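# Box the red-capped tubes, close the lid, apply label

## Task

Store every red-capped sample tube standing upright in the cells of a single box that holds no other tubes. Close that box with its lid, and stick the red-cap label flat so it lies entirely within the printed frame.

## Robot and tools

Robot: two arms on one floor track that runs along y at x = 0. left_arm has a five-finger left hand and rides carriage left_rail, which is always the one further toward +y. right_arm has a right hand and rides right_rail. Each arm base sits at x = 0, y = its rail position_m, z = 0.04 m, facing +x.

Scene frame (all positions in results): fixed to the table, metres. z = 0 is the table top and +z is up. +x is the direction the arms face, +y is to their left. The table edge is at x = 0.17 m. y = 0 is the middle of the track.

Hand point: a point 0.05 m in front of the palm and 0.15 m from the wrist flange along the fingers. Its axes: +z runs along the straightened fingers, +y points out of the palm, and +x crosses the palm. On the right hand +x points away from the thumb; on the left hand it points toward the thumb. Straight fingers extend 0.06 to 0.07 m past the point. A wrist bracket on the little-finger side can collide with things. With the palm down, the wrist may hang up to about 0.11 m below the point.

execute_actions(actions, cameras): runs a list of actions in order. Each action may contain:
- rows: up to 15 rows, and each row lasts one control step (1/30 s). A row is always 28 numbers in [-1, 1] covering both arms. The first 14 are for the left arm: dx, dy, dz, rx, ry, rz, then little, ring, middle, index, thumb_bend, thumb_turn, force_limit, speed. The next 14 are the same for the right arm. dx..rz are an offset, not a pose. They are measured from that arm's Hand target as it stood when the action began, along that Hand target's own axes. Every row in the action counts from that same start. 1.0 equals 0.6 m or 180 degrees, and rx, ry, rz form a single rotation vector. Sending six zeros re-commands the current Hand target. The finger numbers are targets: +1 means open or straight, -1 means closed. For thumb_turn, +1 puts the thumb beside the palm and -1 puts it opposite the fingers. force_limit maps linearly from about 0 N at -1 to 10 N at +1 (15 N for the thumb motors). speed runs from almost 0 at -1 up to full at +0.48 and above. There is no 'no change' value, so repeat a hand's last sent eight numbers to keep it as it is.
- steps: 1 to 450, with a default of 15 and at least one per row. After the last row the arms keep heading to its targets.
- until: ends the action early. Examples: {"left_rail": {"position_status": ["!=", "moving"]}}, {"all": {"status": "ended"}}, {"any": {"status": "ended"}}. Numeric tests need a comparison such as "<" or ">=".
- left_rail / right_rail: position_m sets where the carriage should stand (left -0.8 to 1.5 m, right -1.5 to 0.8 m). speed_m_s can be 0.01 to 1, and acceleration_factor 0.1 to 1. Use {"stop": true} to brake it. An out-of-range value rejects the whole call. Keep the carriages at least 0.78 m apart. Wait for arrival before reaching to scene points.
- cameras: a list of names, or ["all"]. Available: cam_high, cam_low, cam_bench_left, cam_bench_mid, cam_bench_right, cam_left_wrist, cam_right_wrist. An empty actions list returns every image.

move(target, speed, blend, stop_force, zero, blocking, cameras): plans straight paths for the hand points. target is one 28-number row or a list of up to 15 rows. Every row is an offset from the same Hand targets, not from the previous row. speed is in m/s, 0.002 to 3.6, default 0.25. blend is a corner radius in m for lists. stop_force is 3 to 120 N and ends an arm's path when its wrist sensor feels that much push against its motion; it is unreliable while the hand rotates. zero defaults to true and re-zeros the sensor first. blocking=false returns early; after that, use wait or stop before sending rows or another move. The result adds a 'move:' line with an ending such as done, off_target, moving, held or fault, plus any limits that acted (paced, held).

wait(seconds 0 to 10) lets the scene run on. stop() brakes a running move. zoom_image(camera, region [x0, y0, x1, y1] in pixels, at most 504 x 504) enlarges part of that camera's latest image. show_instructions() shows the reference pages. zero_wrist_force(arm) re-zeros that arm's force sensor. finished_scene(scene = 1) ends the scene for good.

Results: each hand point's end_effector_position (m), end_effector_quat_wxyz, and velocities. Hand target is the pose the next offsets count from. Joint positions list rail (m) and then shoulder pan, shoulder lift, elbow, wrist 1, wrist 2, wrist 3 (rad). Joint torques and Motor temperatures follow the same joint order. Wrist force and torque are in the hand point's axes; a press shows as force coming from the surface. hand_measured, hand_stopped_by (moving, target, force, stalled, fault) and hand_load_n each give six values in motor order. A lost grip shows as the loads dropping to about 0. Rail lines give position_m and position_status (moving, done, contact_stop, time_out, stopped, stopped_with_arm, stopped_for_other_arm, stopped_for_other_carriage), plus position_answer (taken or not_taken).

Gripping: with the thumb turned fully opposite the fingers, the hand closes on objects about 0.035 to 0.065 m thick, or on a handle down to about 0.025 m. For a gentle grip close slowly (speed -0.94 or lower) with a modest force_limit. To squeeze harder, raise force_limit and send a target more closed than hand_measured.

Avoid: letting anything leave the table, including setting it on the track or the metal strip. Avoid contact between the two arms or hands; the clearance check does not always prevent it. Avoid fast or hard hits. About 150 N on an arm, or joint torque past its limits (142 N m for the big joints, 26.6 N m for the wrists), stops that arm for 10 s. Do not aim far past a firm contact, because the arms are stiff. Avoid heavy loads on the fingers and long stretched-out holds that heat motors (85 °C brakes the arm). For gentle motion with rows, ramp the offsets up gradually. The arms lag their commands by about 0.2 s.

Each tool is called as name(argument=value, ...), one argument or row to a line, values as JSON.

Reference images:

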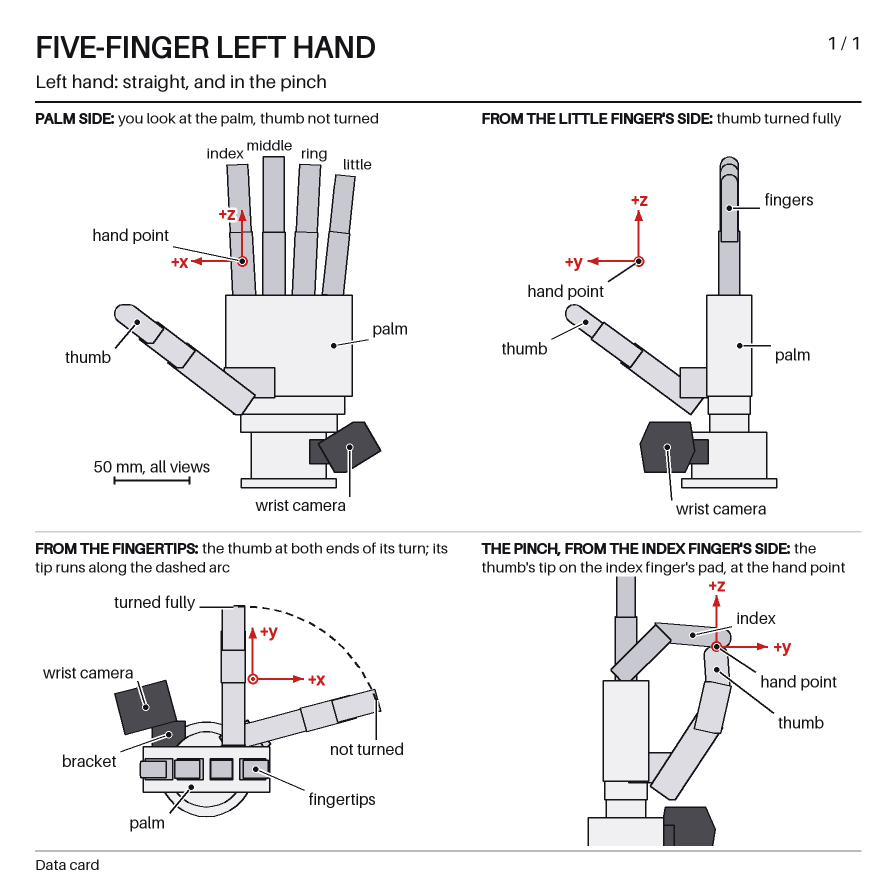

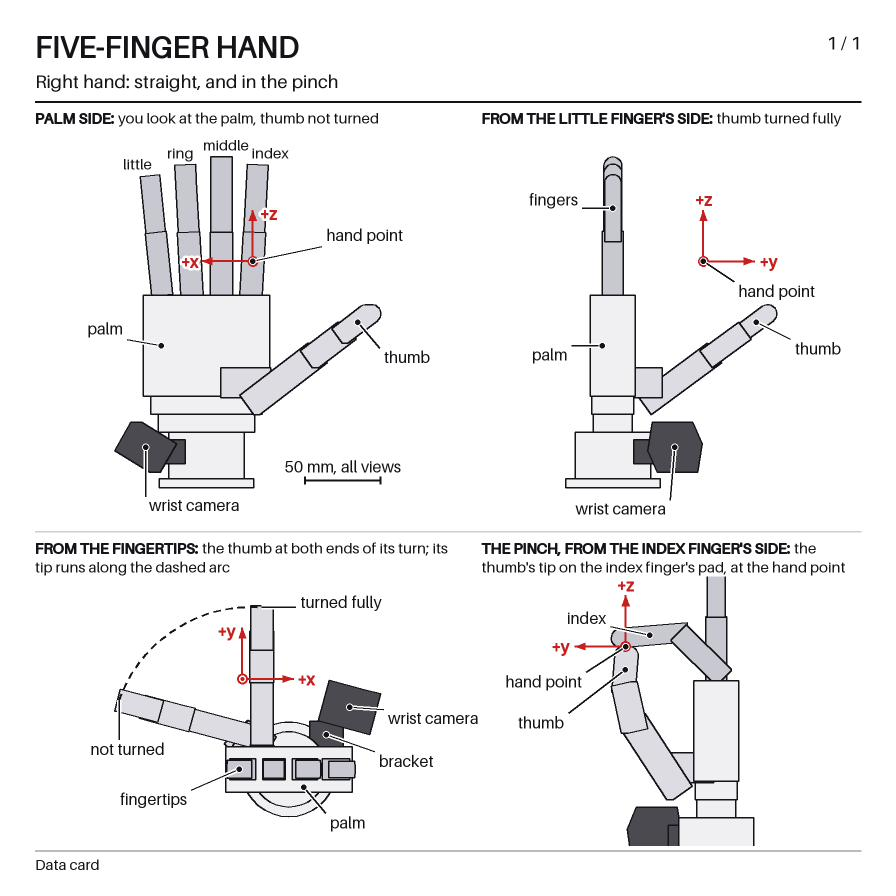

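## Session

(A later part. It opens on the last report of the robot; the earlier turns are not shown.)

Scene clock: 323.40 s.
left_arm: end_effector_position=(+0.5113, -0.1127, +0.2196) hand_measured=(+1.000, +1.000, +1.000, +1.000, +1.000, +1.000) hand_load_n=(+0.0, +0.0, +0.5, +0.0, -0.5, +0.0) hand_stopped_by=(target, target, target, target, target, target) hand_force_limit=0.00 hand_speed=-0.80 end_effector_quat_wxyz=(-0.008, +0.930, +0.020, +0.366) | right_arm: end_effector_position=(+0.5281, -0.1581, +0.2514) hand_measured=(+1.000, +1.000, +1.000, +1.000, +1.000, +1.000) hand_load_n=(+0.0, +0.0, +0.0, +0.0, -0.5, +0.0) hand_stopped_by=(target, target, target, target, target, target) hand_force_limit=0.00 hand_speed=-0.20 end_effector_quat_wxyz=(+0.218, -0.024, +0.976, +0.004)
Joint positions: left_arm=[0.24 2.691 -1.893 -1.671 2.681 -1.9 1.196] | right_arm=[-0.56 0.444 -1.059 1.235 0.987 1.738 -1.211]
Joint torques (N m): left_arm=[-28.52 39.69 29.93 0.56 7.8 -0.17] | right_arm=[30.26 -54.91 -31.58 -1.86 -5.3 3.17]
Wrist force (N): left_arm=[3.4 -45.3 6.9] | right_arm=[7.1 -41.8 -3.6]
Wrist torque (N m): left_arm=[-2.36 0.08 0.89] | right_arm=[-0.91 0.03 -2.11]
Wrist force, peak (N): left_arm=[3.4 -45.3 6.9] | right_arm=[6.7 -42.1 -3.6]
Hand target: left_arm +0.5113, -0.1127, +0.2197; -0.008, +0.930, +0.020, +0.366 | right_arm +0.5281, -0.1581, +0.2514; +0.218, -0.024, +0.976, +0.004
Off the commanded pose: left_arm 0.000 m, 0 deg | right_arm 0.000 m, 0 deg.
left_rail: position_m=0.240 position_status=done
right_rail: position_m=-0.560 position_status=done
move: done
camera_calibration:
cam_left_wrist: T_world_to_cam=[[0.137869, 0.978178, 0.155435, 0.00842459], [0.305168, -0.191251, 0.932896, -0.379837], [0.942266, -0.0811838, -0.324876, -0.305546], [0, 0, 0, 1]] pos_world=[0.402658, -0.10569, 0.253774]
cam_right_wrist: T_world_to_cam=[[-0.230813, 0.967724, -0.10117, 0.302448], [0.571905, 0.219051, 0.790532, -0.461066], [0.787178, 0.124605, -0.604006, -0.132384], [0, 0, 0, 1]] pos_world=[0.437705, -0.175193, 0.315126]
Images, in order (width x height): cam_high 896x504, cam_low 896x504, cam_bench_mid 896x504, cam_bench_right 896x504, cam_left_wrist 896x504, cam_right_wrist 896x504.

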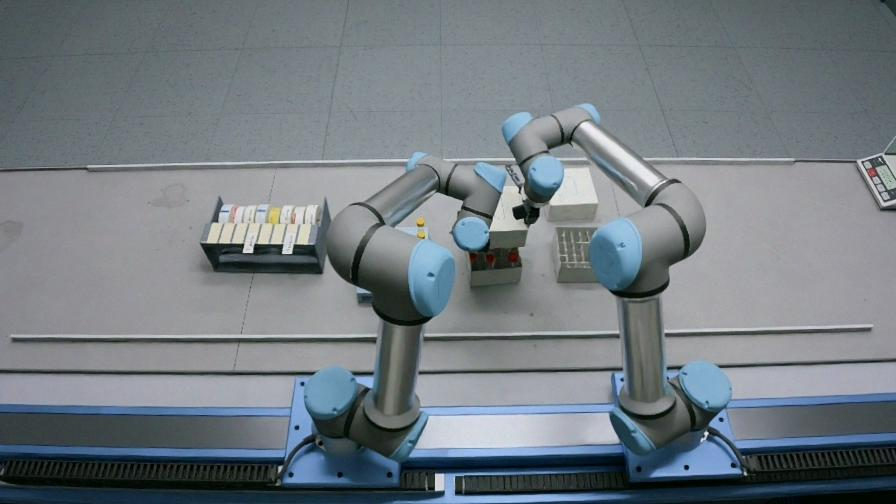

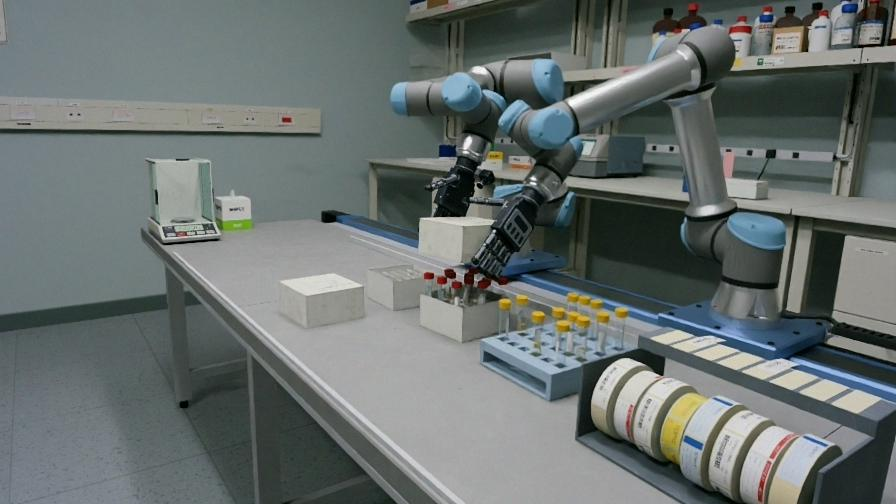

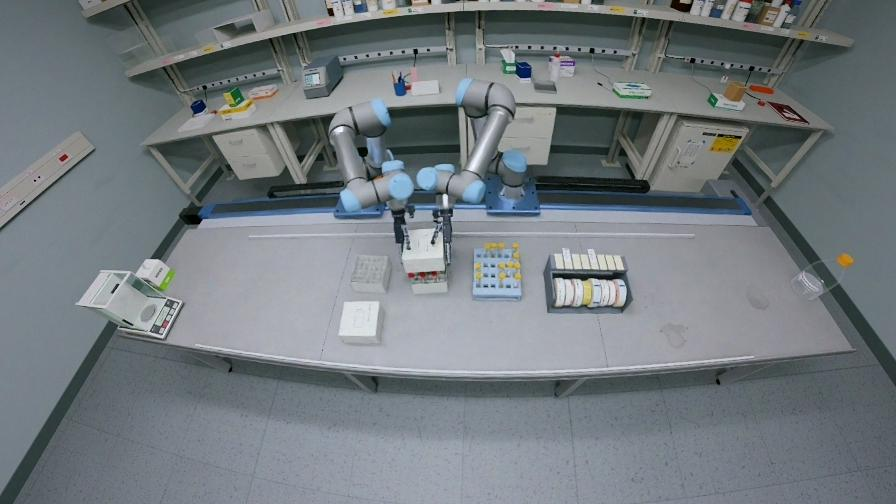

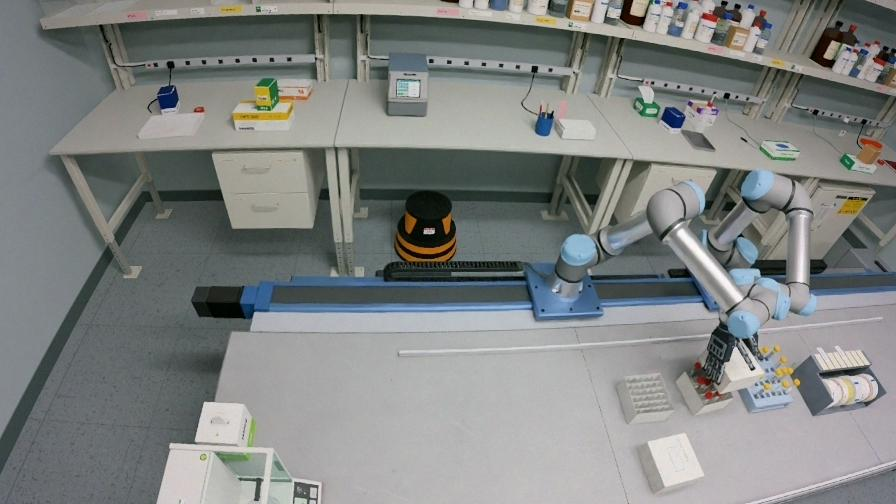

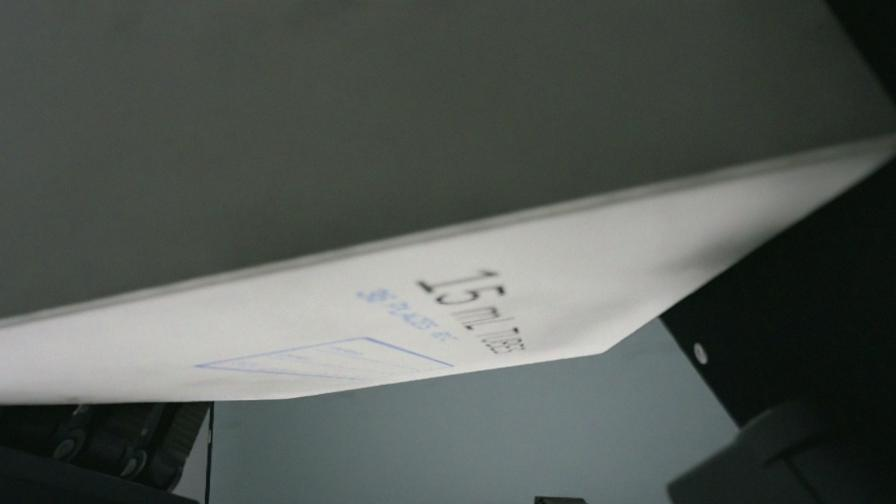

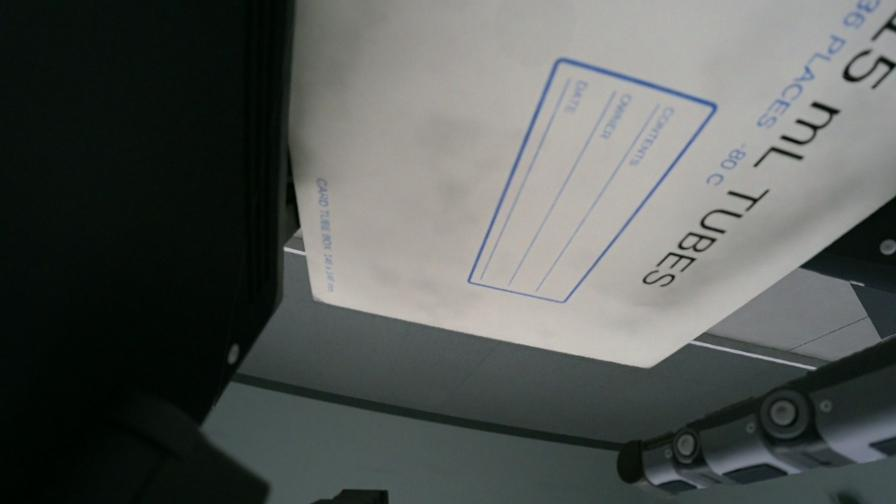

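zoom_image(
  camera="cam_high",
  region=[460, 235, 530, 295],
)

zoom_image(
  camera="cam_low",
  region=[410, 205, 520, 345],
)

zoom_image(
  camera="cam_bench_mid",
  region=[395, 225, 460, 300],
)

zoom_image(
  camera="cam_bench_right",
  region=[670, 340, 765, 420],
)

Scaled by 7.200 from the camera's 896x504 image, which has a finer 1280x720 frame.

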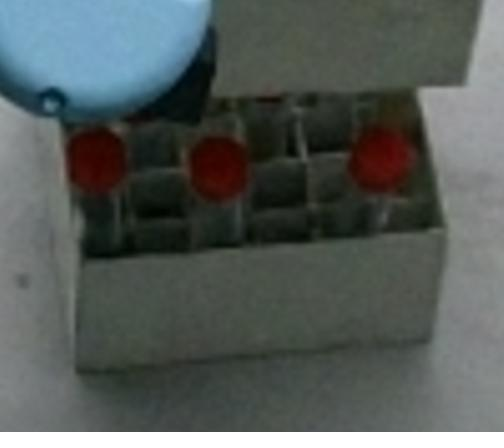

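Scaled by 3.600 from the camera's 896x504 image, which has a finer 1280x720 frame.

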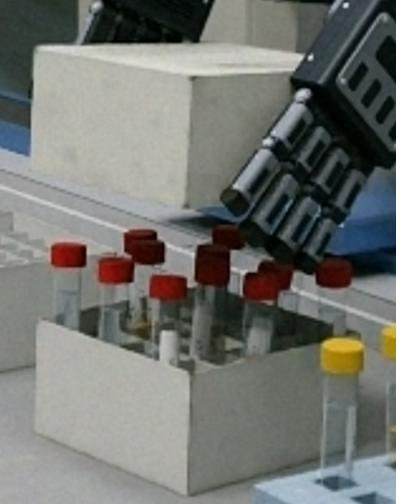

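Scaled by 6.720 from the camera's 896x504 image, which has a finer 1280x720 frame.

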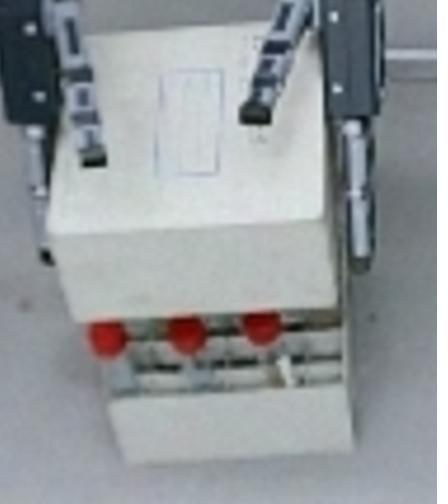

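Scaled by 5.305 from the camera's 896x504 image, which has a finer 1280x720 frame.

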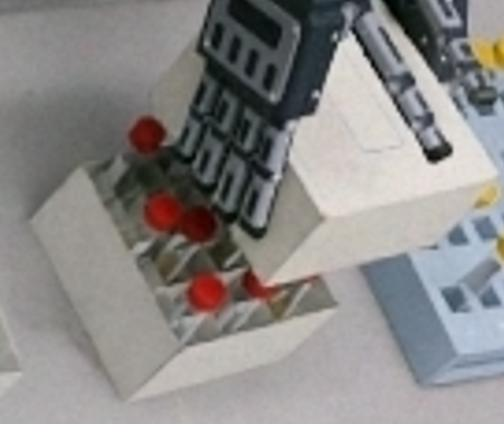

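zoom_image(
  camera="cam_high",
  region=[466, 245, 526, 280],
)

zoom_image(
  camera="cam_bench_right",
  region=[675, 358, 740, 415],
)

zoom_image(
  camera="cam_low",
  region=[418, 262, 468, 312],
)

zoom_image(
  camera="cam_low",
  region=[455, 262, 515, 312],
)

Scaled by 8.400 from the camera's 896x504 image, which has a finer 1280x720 frame.

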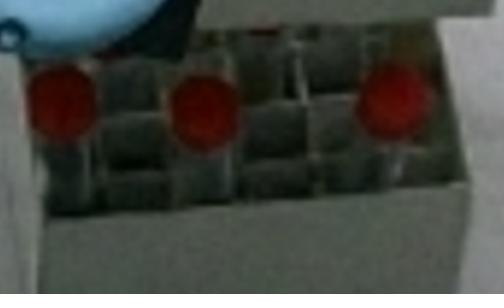

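Scaled by 7.754 from the camera's 896x504 image, which has a finer 1280x720 frame.

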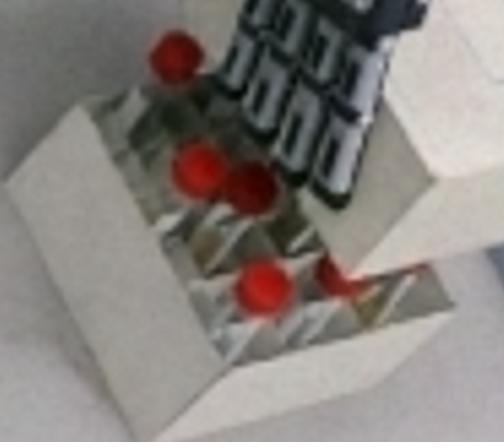

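Scaled by 10.080 from the camera's 896x504 image, which has a finer 1280x720 frame.

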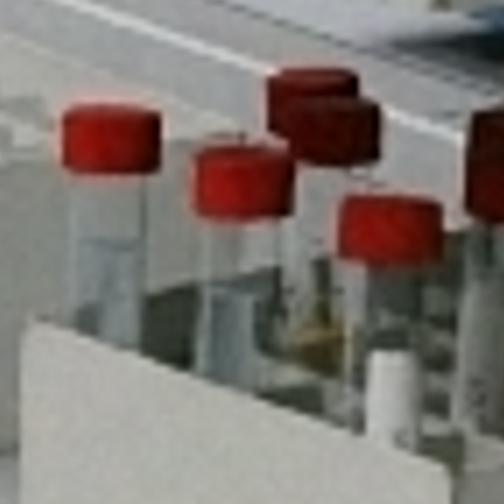

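Scaled by 8.400 from the camera's 896x504 image, which has a finer 1280x720 frame.

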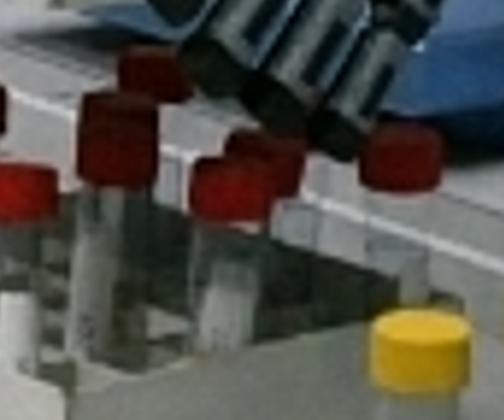

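move(
  target=[
    [-0.0505,0,0.0542,0,0,0,1,1,1,1,1,1,0,-0.8,0.0316,0,0.0672,0,0,0,1,1,1,1,1,1,0,-0.2],
    [-0.0505,-0.0013,0.0542,0,0,0,1,1,1,1,1,1,0,-0.8,0.0316,-0.0013,0.0672,0,0,0,1,1,1,1,1,1,0,-0.2],
  ],
  speed=0.08,
  cameras=["cam_low"],
)

zoom_image(
  camera="cam_low",
  region=[410, 225, 520, 345],
)

Scene clock: 338.17 s.
left_arm: end_effector_position=(+0.5113, -0.1122, +0.1752) hand_measured=(+1.000, +1.000, +1.000, +1.000, +1.000, +1.000) hand_load_n=(+0.0, +0.0, +0.0, +0.0, -0.5, +0.0) hand_stopped_by=(target, target, target, target, target, target) hand_force_limit=0.00 hand_speed=-0.80 end_effector_quat_wxyz=(-0.008, +0.930, +0.020, +0.366) | right_arm: end_effector_position=(+0.5281, -0.1587, +0.2068) hand_measured=(+1.000, +1.000, +1.000, +1.000, +1.000, +1.000) hand_load_n=(+0.0, +0.0, +0.0, +0.0, +0.0, +0.0) hand_stopped_by=(target, target, target, target, target, target) hand_force_limit=0.00 hand_speed=-0.20 end_effector_quat_wxyz=(+0.218, -0.024, +0.976, +0.004)
Joint positions: left_arm=[0.24 2.692 -1.94 -1.732 2.789 -1.899 1.197] | right_arm=[-0.56 0.442 -1.036 1.315 0.883 1.737 -1.212]
Joint torques (N m): left_arm=[2.55 41.32 11.67 1.73 2.83 1.35] | right_arm=[-6.07 -47.29 -3.92 -1.3 -3.52 -2.15]
Wrist force (N): left_arm=[0.6 -14.0 -0.1] | right_arm=[-6.3 -10.7 -13.8]
Wrist torque (N m): left_arm=[-0.92 -0.02 0.75] | right_arm=[0.49 1.16 -0.81]
Wrist force, peak (N): left_arm=[3.6 -49.5 6.7] | right_arm=[6.3 -46.0 -4.7]
Hand target: left_arm +0.5113, -0.1120, +0.1752; -0.008, +0.930, +0.020, +0.366 | right_arm +0.5282, -0.1589, +0.2069; +0.218, -0.024, +0.976, +0.004
Off the commanded pose: left_arm 0.000 m, 0 deg | right_arm 0.000 m, 0 deg.
left_rail: position_m=0.240 position_status=done
right_rail: position_m=-0.560 position_status=done
move: done
Images, in order (width x height): cam_low 896x504.

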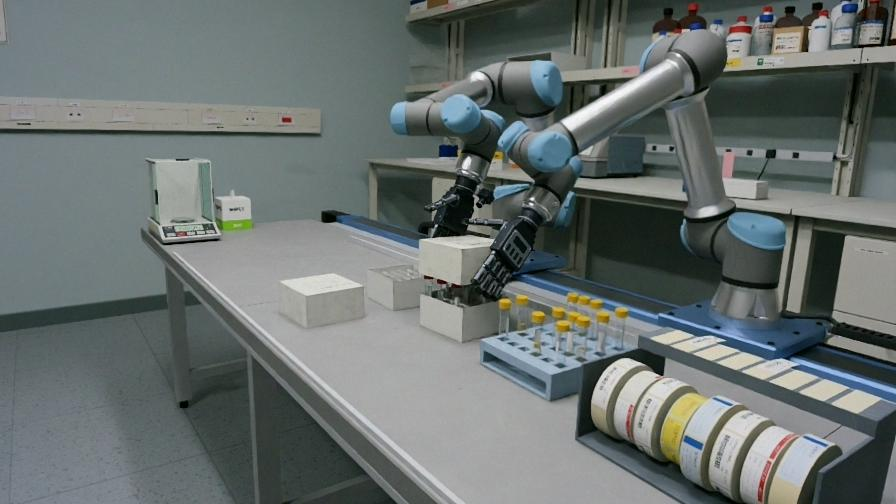

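Scaled by 4.200 from the camera's 896x504 image, which has a finer 1280x720 frame.

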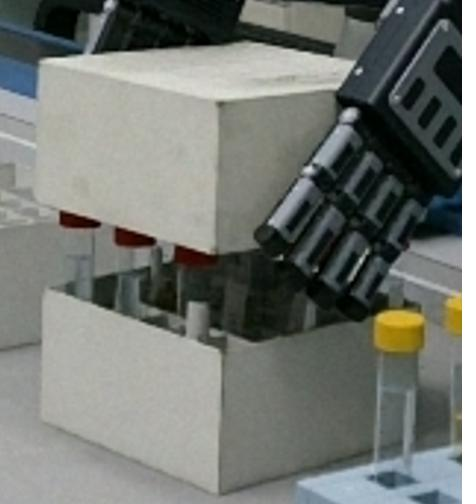

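move(
  target=[0,-0.004,0,0,0,0,1,1,1,1,1,1,0,-0.8,0,-0.004,0,0,0,0,1,1,1,1,1,1,0,-0.2],
  speed=0.03,
  cameras=["cam_low","cam_bench_mid","cam_high"],
)

zoom_image(
  camera="cam_low",
  region=[410, 225, 520, 345],
)

zoom_image(
  camera="cam_bench_mid",
  region=[395, 205, 465, 300],
)

zoom_image(
  camera="cam_high",
  region=[460, 190, 550, 290],
)

Scene clock: 339.70 s.
left_arm: end_effector_position=(+0.5112, -0.1096, +0.1752) hand_measured=(+1.000, +1.000, +1.000, +1.000, +1.000, +1.000) hand_load_n=(+0.0, +0.0, +0.0, +0.0, +0.0, +0.0) hand_stopped_by=(target, target, target, target, target, target) hand_force_limit=0.00 hand_speed=-0.80 end_effector_quat_wxyz=(-0.008, +0.930, +0.020, +0.366) | right_arm: end_effector_position=(+0.5283, -0.1613, +0.2069) hand_measured=(+1.000, +1.000, +1.000, +1.000, +1.000, +1.000) hand_load_n=(+0.0, +0.0, +0.0, +0.0, +0.0, +0.0) hand_stopped_by=(target, target, target, target, target, target) hand_force_limit=0.00 hand_speed=-0.20 end_effector_quat_wxyz=(+0.218, -0.024, +0.976, +0.004)
Joint positions: left_arm=[0.24 2.698 -1.936 -1.737 2.792 -1.896 1.201] | right_arm=[-0.56 0.438 -1.04 1.321 0.881 1.736 -1.216]
Joint torques (N m): left_arm=[6.82 40.32 8 0.6 1.23 1.33] | right_arm=[-10.51 -53.8 -8.7 -0.44 -1.51 -2.37]
Wrist force (N): left_arm=[0.2 -1.3 0.8] | right_arm=[0.9 2.5 -4.3]
Wrist torque (N m): left_arm=[-0.28 0.15 0.18] | right_arm=[0.68 0.18 0.25]
Wrist force, peak (N): left_arm=[0.5 -11.4 0.0] | right_arm=[-5.9 -8.5 -13.2]
Hand target: left_arm +0.5112, -0.1095, +0.1752; -0.008, +0.930, +0.020, +0.366 | right_arm +0.5283, -0.1613, +0.2069; +0.218, -0.024, +0.976, +0.004
Off the commanded pose: left_arm 0.000 m, 0 deg | right_arm 0.000 m, 0 deg.
left_rail: position_m=0.240 position_status=done
right_rail: position_m=-0.560 position_status=done
move: done
Images, in order (width x height): cam_high 896x504, cam_low 896x504, cam_bench_mid 896x504.

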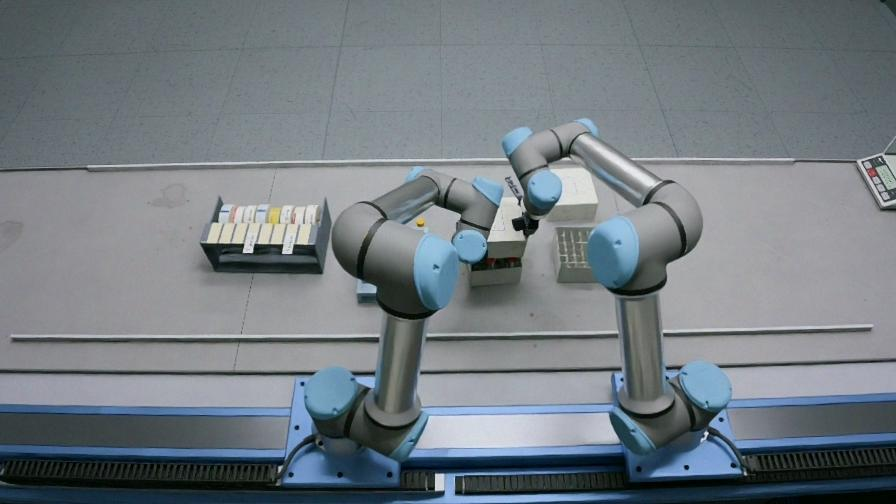

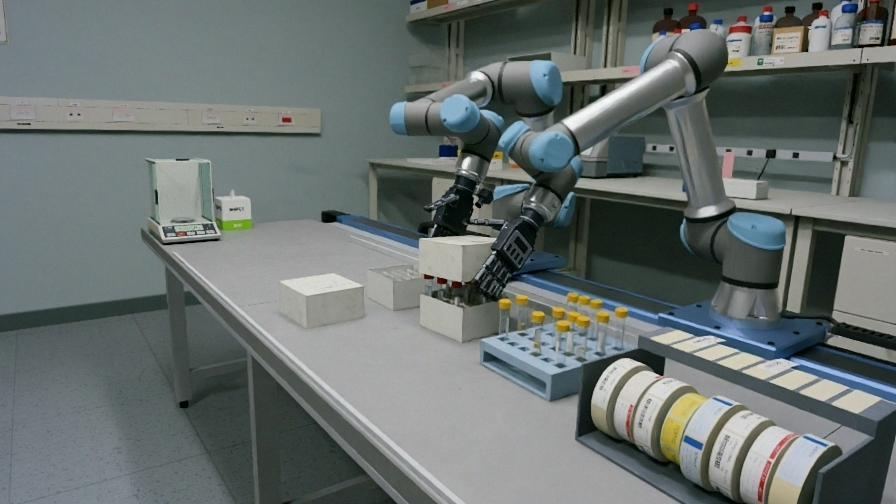

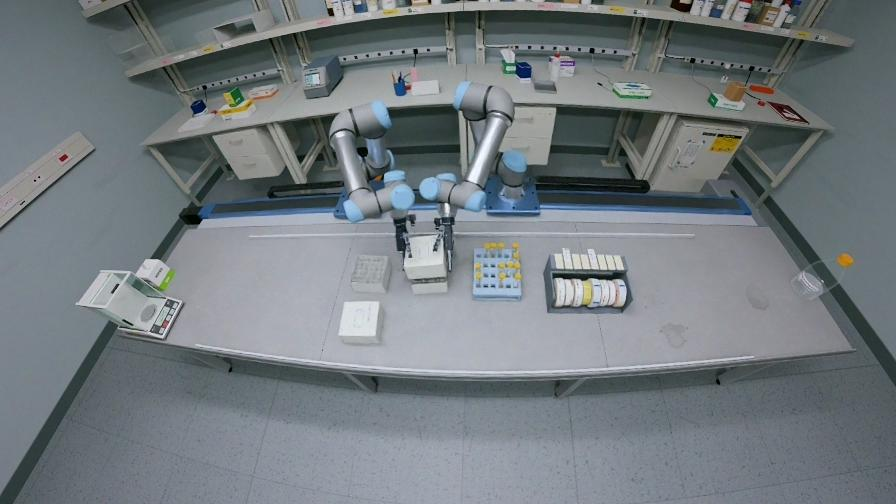

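Scaled by 4.200 from the camera's 896x504 image, which has a finer 1280x720 frame.

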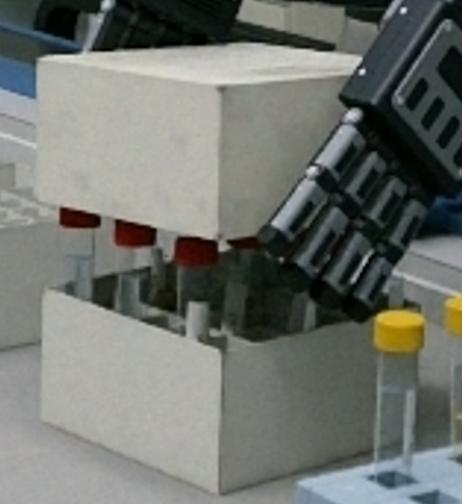

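Scaled by 5.305 from the camera's 896x504 image, which has a finer 1280x720 frame.

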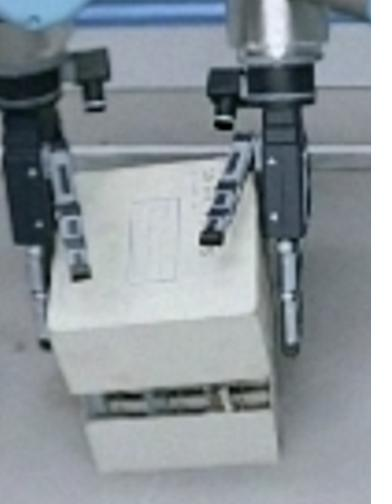

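Scaled by 5.040 from the camera's 896x504 image, which has a finer 1280x720 frame.

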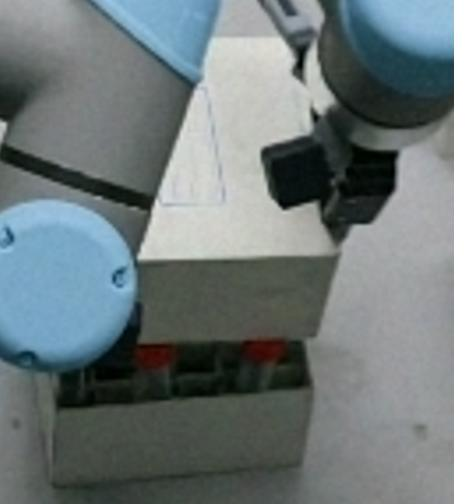

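wait(
  seconds=0,
  cameras=["cam_bench_right","cam_bench_left","cam_low"],
)

zoom_image(
  camera="cam_bench_right",
  region=[675, 340, 755, 420],
)

zoom_image(
  camera="cam_low",
  region=[415, 255, 475, 315],
)

zoom_image(
  camera="cam_low",
  region=[455, 255, 515, 315],
)

Scene clock: 342.17 s.
left_arm: end_effector_position=(+0.5112, -0.1095, +0.1752) hand_measured=(+1.000, +1.000, +1.000, +1.000, +1.000, +1.000) hand_load_n=(+0.0, +0.0, +0.0, +0.0, +0.0, +0.0) hand_stopped_by=(target, target, target, target, target, target) hand_force_limit=0.00 hand_speed=-0.80 end_effector_quat_wxyz=(-0.008, +0.930, +0.020, +0.366) | right_arm: end_effector_position=(+0.5283, -0.1613, +0.2069) hand_measured=(+1.000, +1.000, +1.000, +1.000, +1.000, +1.000) hand_load_n=(+0.5, +0.0, +0.0, +0.0, -0.5, +0.0) hand_stopped_by=(target, target, target, target, target, target) hand_force_limit=0.00 hand_speed=-0.20 end_effector_quat_wxyz=(+0.218, -0.024, +0.976, +0.004)
Joint positions: left_arm=[0.24 2.698 -1.936 -1.737 2.792 -1.896 1.202] | right_arm=[-0.56 0.437 -1.04 1.321 0.881 1.736 -1.216]
Joint torques (N m): left_arm=[7.66 40.74 8.23 0.52 1.25 1.49] | right_arm=[-11.58 -53.41 -8.54 -0.46 -1.53 -2.18]
Wrist force (N): left_arm=[0.2 -1.1 0.9] | right_arm=[1.0 2.4 -4.1]
Wrist torque (N m): left_arm=[-0.26 0.15 0.16] | right_arm=[0.64 0.16 0.25]
Wrist force, peak (N): left_arm=[0.6 -1.4 0.9] | right_arm=[1.0 2.8 -4.6]
Hand target: left_arm +0.5112, -0.1095, +0.1752; -0.008, +0.930, +0.020, +0.366 | right_arm +0.5283, -0.1613, +0.2069; +0.218, -0.024, +0.976, +0.004
Off the commanded pose: left_arm 0.000 m, 0 deg | right_arm 0.000 m, 0 deg.
left_rail: position_m=0.240 position_status=done
right_rail: position_m=-0.560 position_status=done
Images, in order (width x height): cam_low 896x504, cam_bench_left 896x504, cam_bench_right 896x504.

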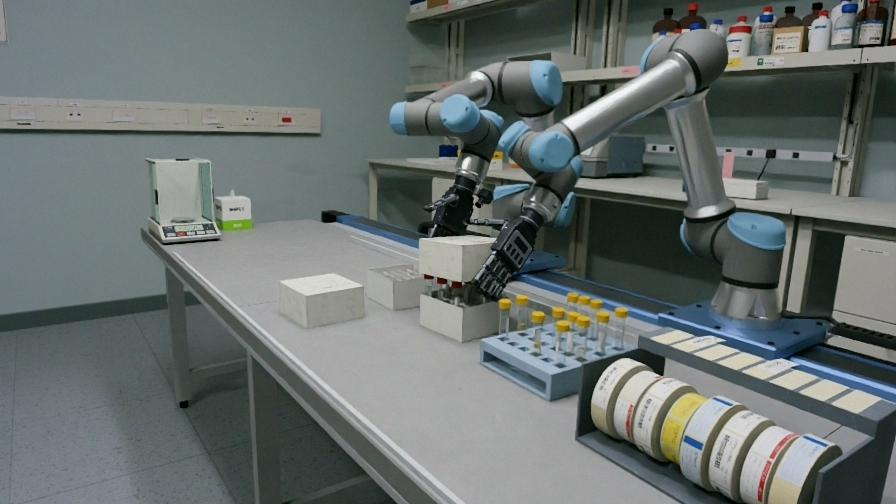

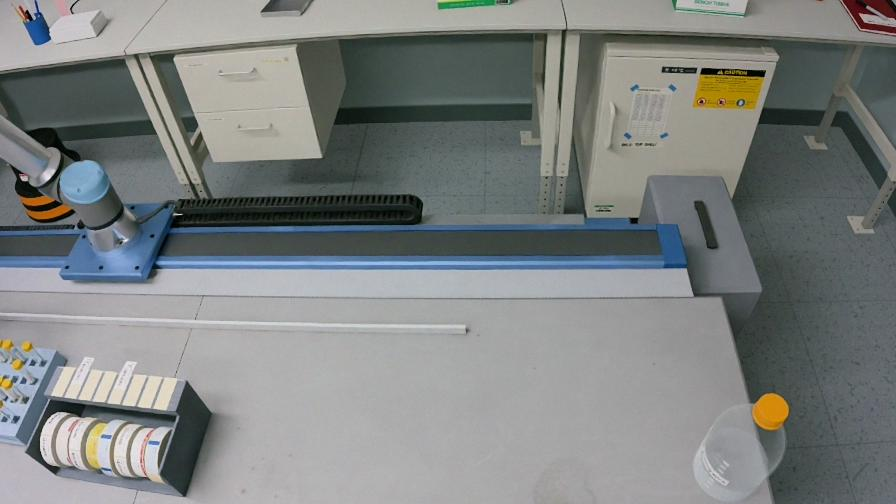

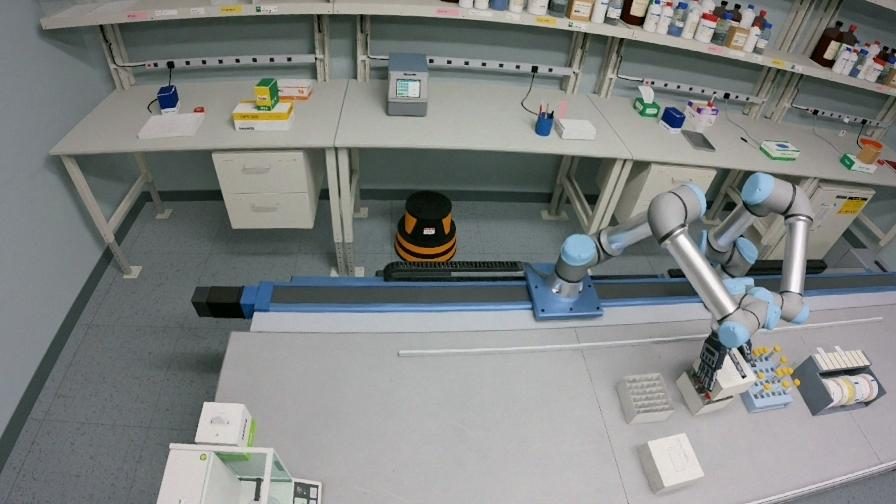

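Scaled by 6.300 from the camera's 896x504 image, which has a finer 1280x720 frame.

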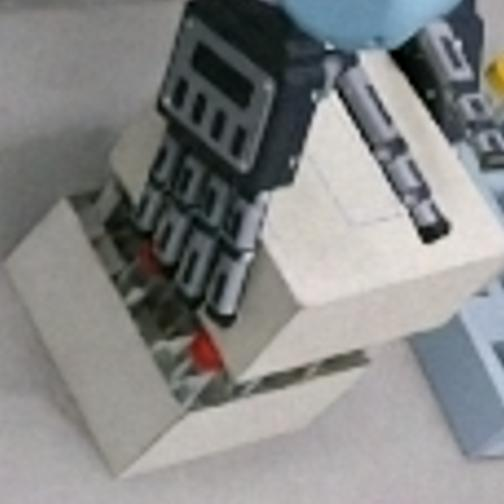

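Scaled by 8.400 from the camera's 896x504 image, which has a finer 1280x720 frame.

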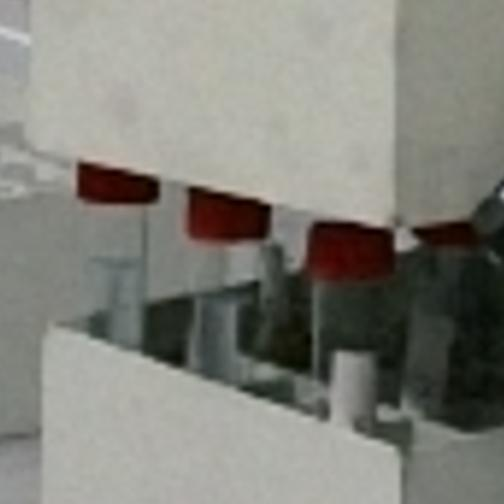

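Scaled by 8.400 from the camera's 896x504 image, which has a finer 1280x720 frame.

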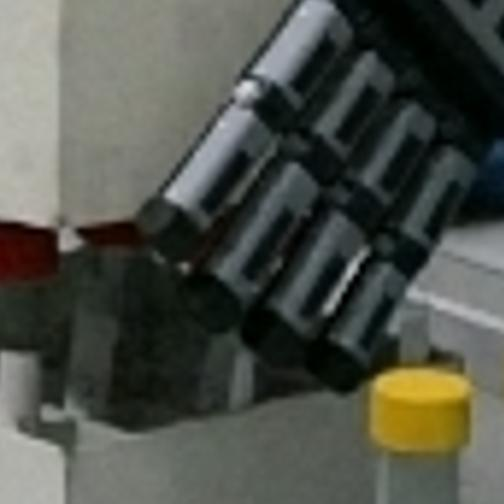

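move(
  target=[
    [0,-0.002,0,0,0,0,1,1,1,1,1,1,0,-0.8,0,-0.001,0,0,0,0,1,1,1,1,1,1,0,-0.2],
    [0.0545,-0.002,-0.0584,0,0,0,1,1,1,1,1,1,0,-0.8,-0.0085,-0.001,-0.0181,0,0,0,1,1,1,1,1,1,0,-0.2],
  ],
  speed=[0.05, 0.12],
  cameras=["cam_low","cam_bench_mid","cam_high","cam_bench_right"],
)

zoom_image(
  camera="cam_low",
  region=[410, 225, 520, 345],
)

zoom_image(
  camera="cam_bench_mid",
  region=[395, 205, 465, 300],
)

zoom_image(
  camera="cam_high",
  region=[460, 190, 550, 290],
)

zoom_image(
  camera="cam_bench_right",
  region=[675, 340, 755, 420],
)

Scene clock: 346.37 s.
left_arm: end_effector_position=(+0.5112, -0.1083, +0.2231) hand_measured=(+1.000, +1.000, +1.000, +1.000, +1.000, +1.000) hand_load_n=(+0.0, +0.0, +0.0, +0.0, +0.0, +0.0) hand_stopped_by=(target, target, target, target, target, target) hand_force_limit=0.00 hand_speed=-0.80 end_effector_quat_wxyz=(-0.008, +0.930, +0.020, +0.366) | right_arm: end_effector_position=(+0.5283, -0.1619, +0.2189) hand_measured=(+1.000, +1.000, +1.000, +1.000, +1.000, +1.000) hand_load_n=(+0.0, +0.0, +0.0, +0.0, +0.0, +0.0) hand_stopped_by=(target, target, target, target, target, target) hand_force_limit=0.00 hand_speed=-0.20 end_effector_quat_wxyz=(+0.218, -0.024, +0.976, +0.004)
Joint positions: left_arm=[0.24 2.7 -1.882 -1.676 2.677 -1.894 1.204] | right_arm=[-0.56 0.436 -1.048 1.303 0.907 1.735 -1.217]
Joint torques (N m): left_arm=[2.42 38.98 24.8 -2.6 -1.7 -1.13] | right_arm=[-1.52 -56.29 -25.77 3.68 -0.17 0.04]
Wrist force (N): left_arm=[0.1 -1.4 0.5] | right_arm=[2.5 3.3 0.9]
Wrist torque (N m): left_arm=[-0.29 0.19 0.18] | right_arm=[0.47 -0.27 0.37]
Wrist force, peak (N): left_arm=[0.3 -1.8 0.7] | right_arm=[1.2 2.7 -4.3]
Hand target: left_arm +0.5112, -0.1083, +0.2232; -0.008, +0.930, +0.020, +0.366 | right_arm +0.5283, -0.1619, +0.2189; +0.218, -0.024, +0.976, +0.004
Off the commanded pose: left_arm 0.000 m, 0 deg | right_arm 0.000 m, 0 deg.
left_rail: position_m=0.240 position_status=done
right_rail: position_m=-0.560 position_status=done
move: done
Images, in order (width x height): cam_high 896x504, cam_low 896x504, cam_bench_mid 896x504, cam_bench_right 896x504.

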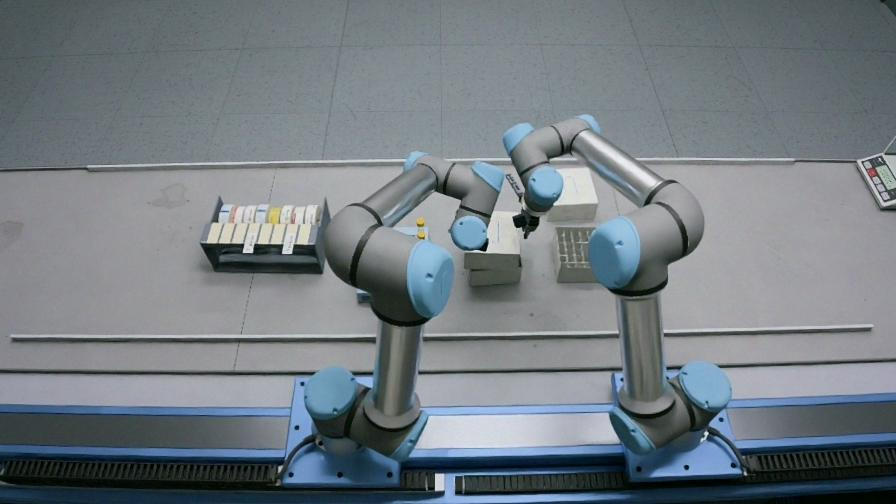

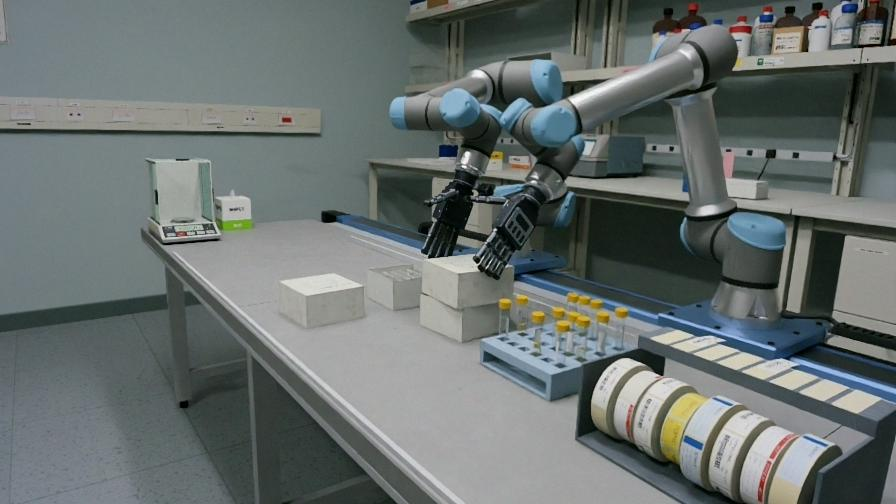

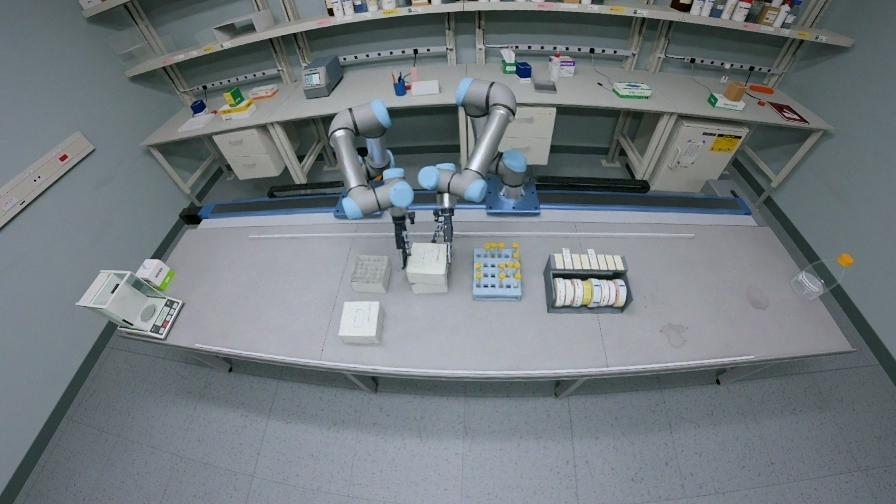

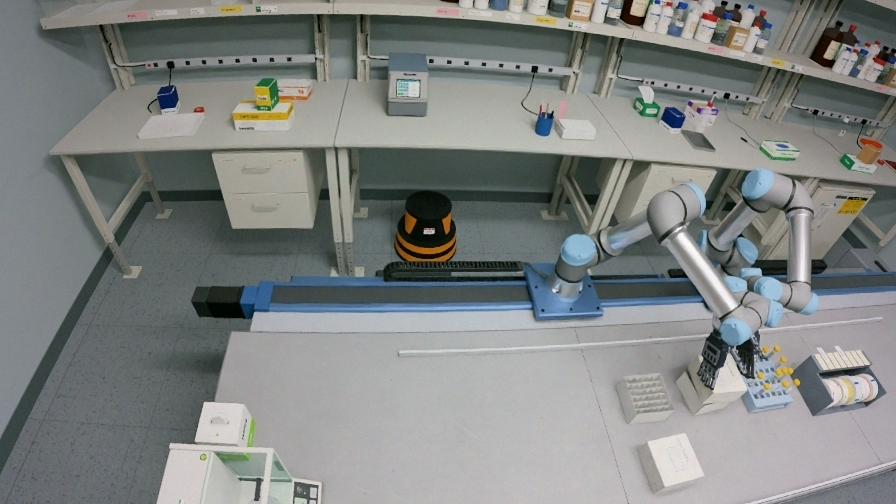

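Scaled by 4.200 from the camera's 896x504 image, which has a finer 1280x720 frame.

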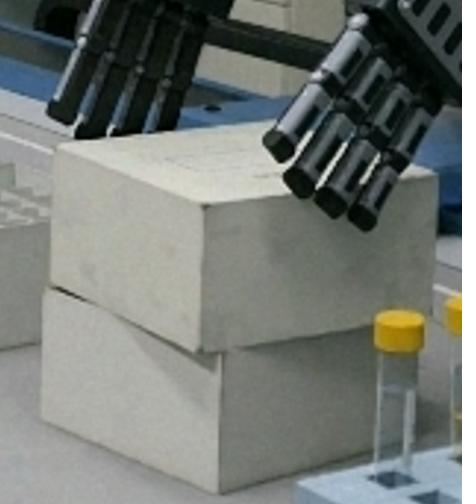

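Scaled by 5.305 from the camera's 896x504 image, which has a finer 1280x720 frame.

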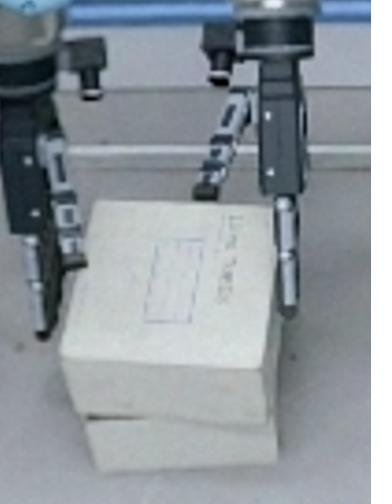

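Scaled by 5.040 from the camera's 896x504 image, which has a finer 1280x720 frame.

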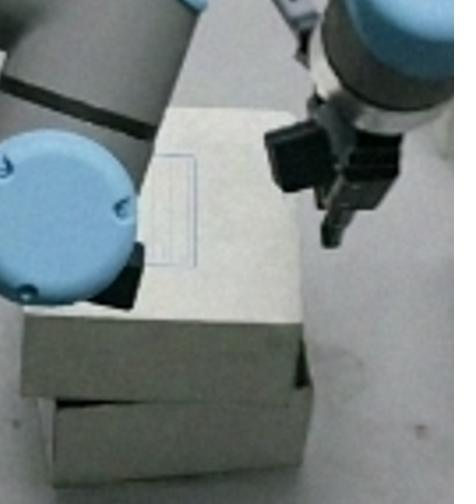

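Scaled by 6.300 from the camera's 896x504 image, which has a finer 1280x720 frame.

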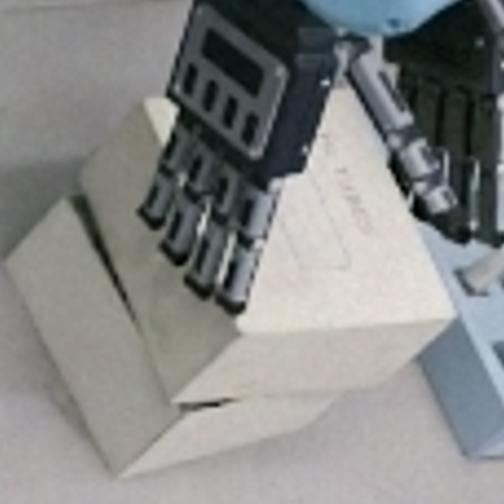

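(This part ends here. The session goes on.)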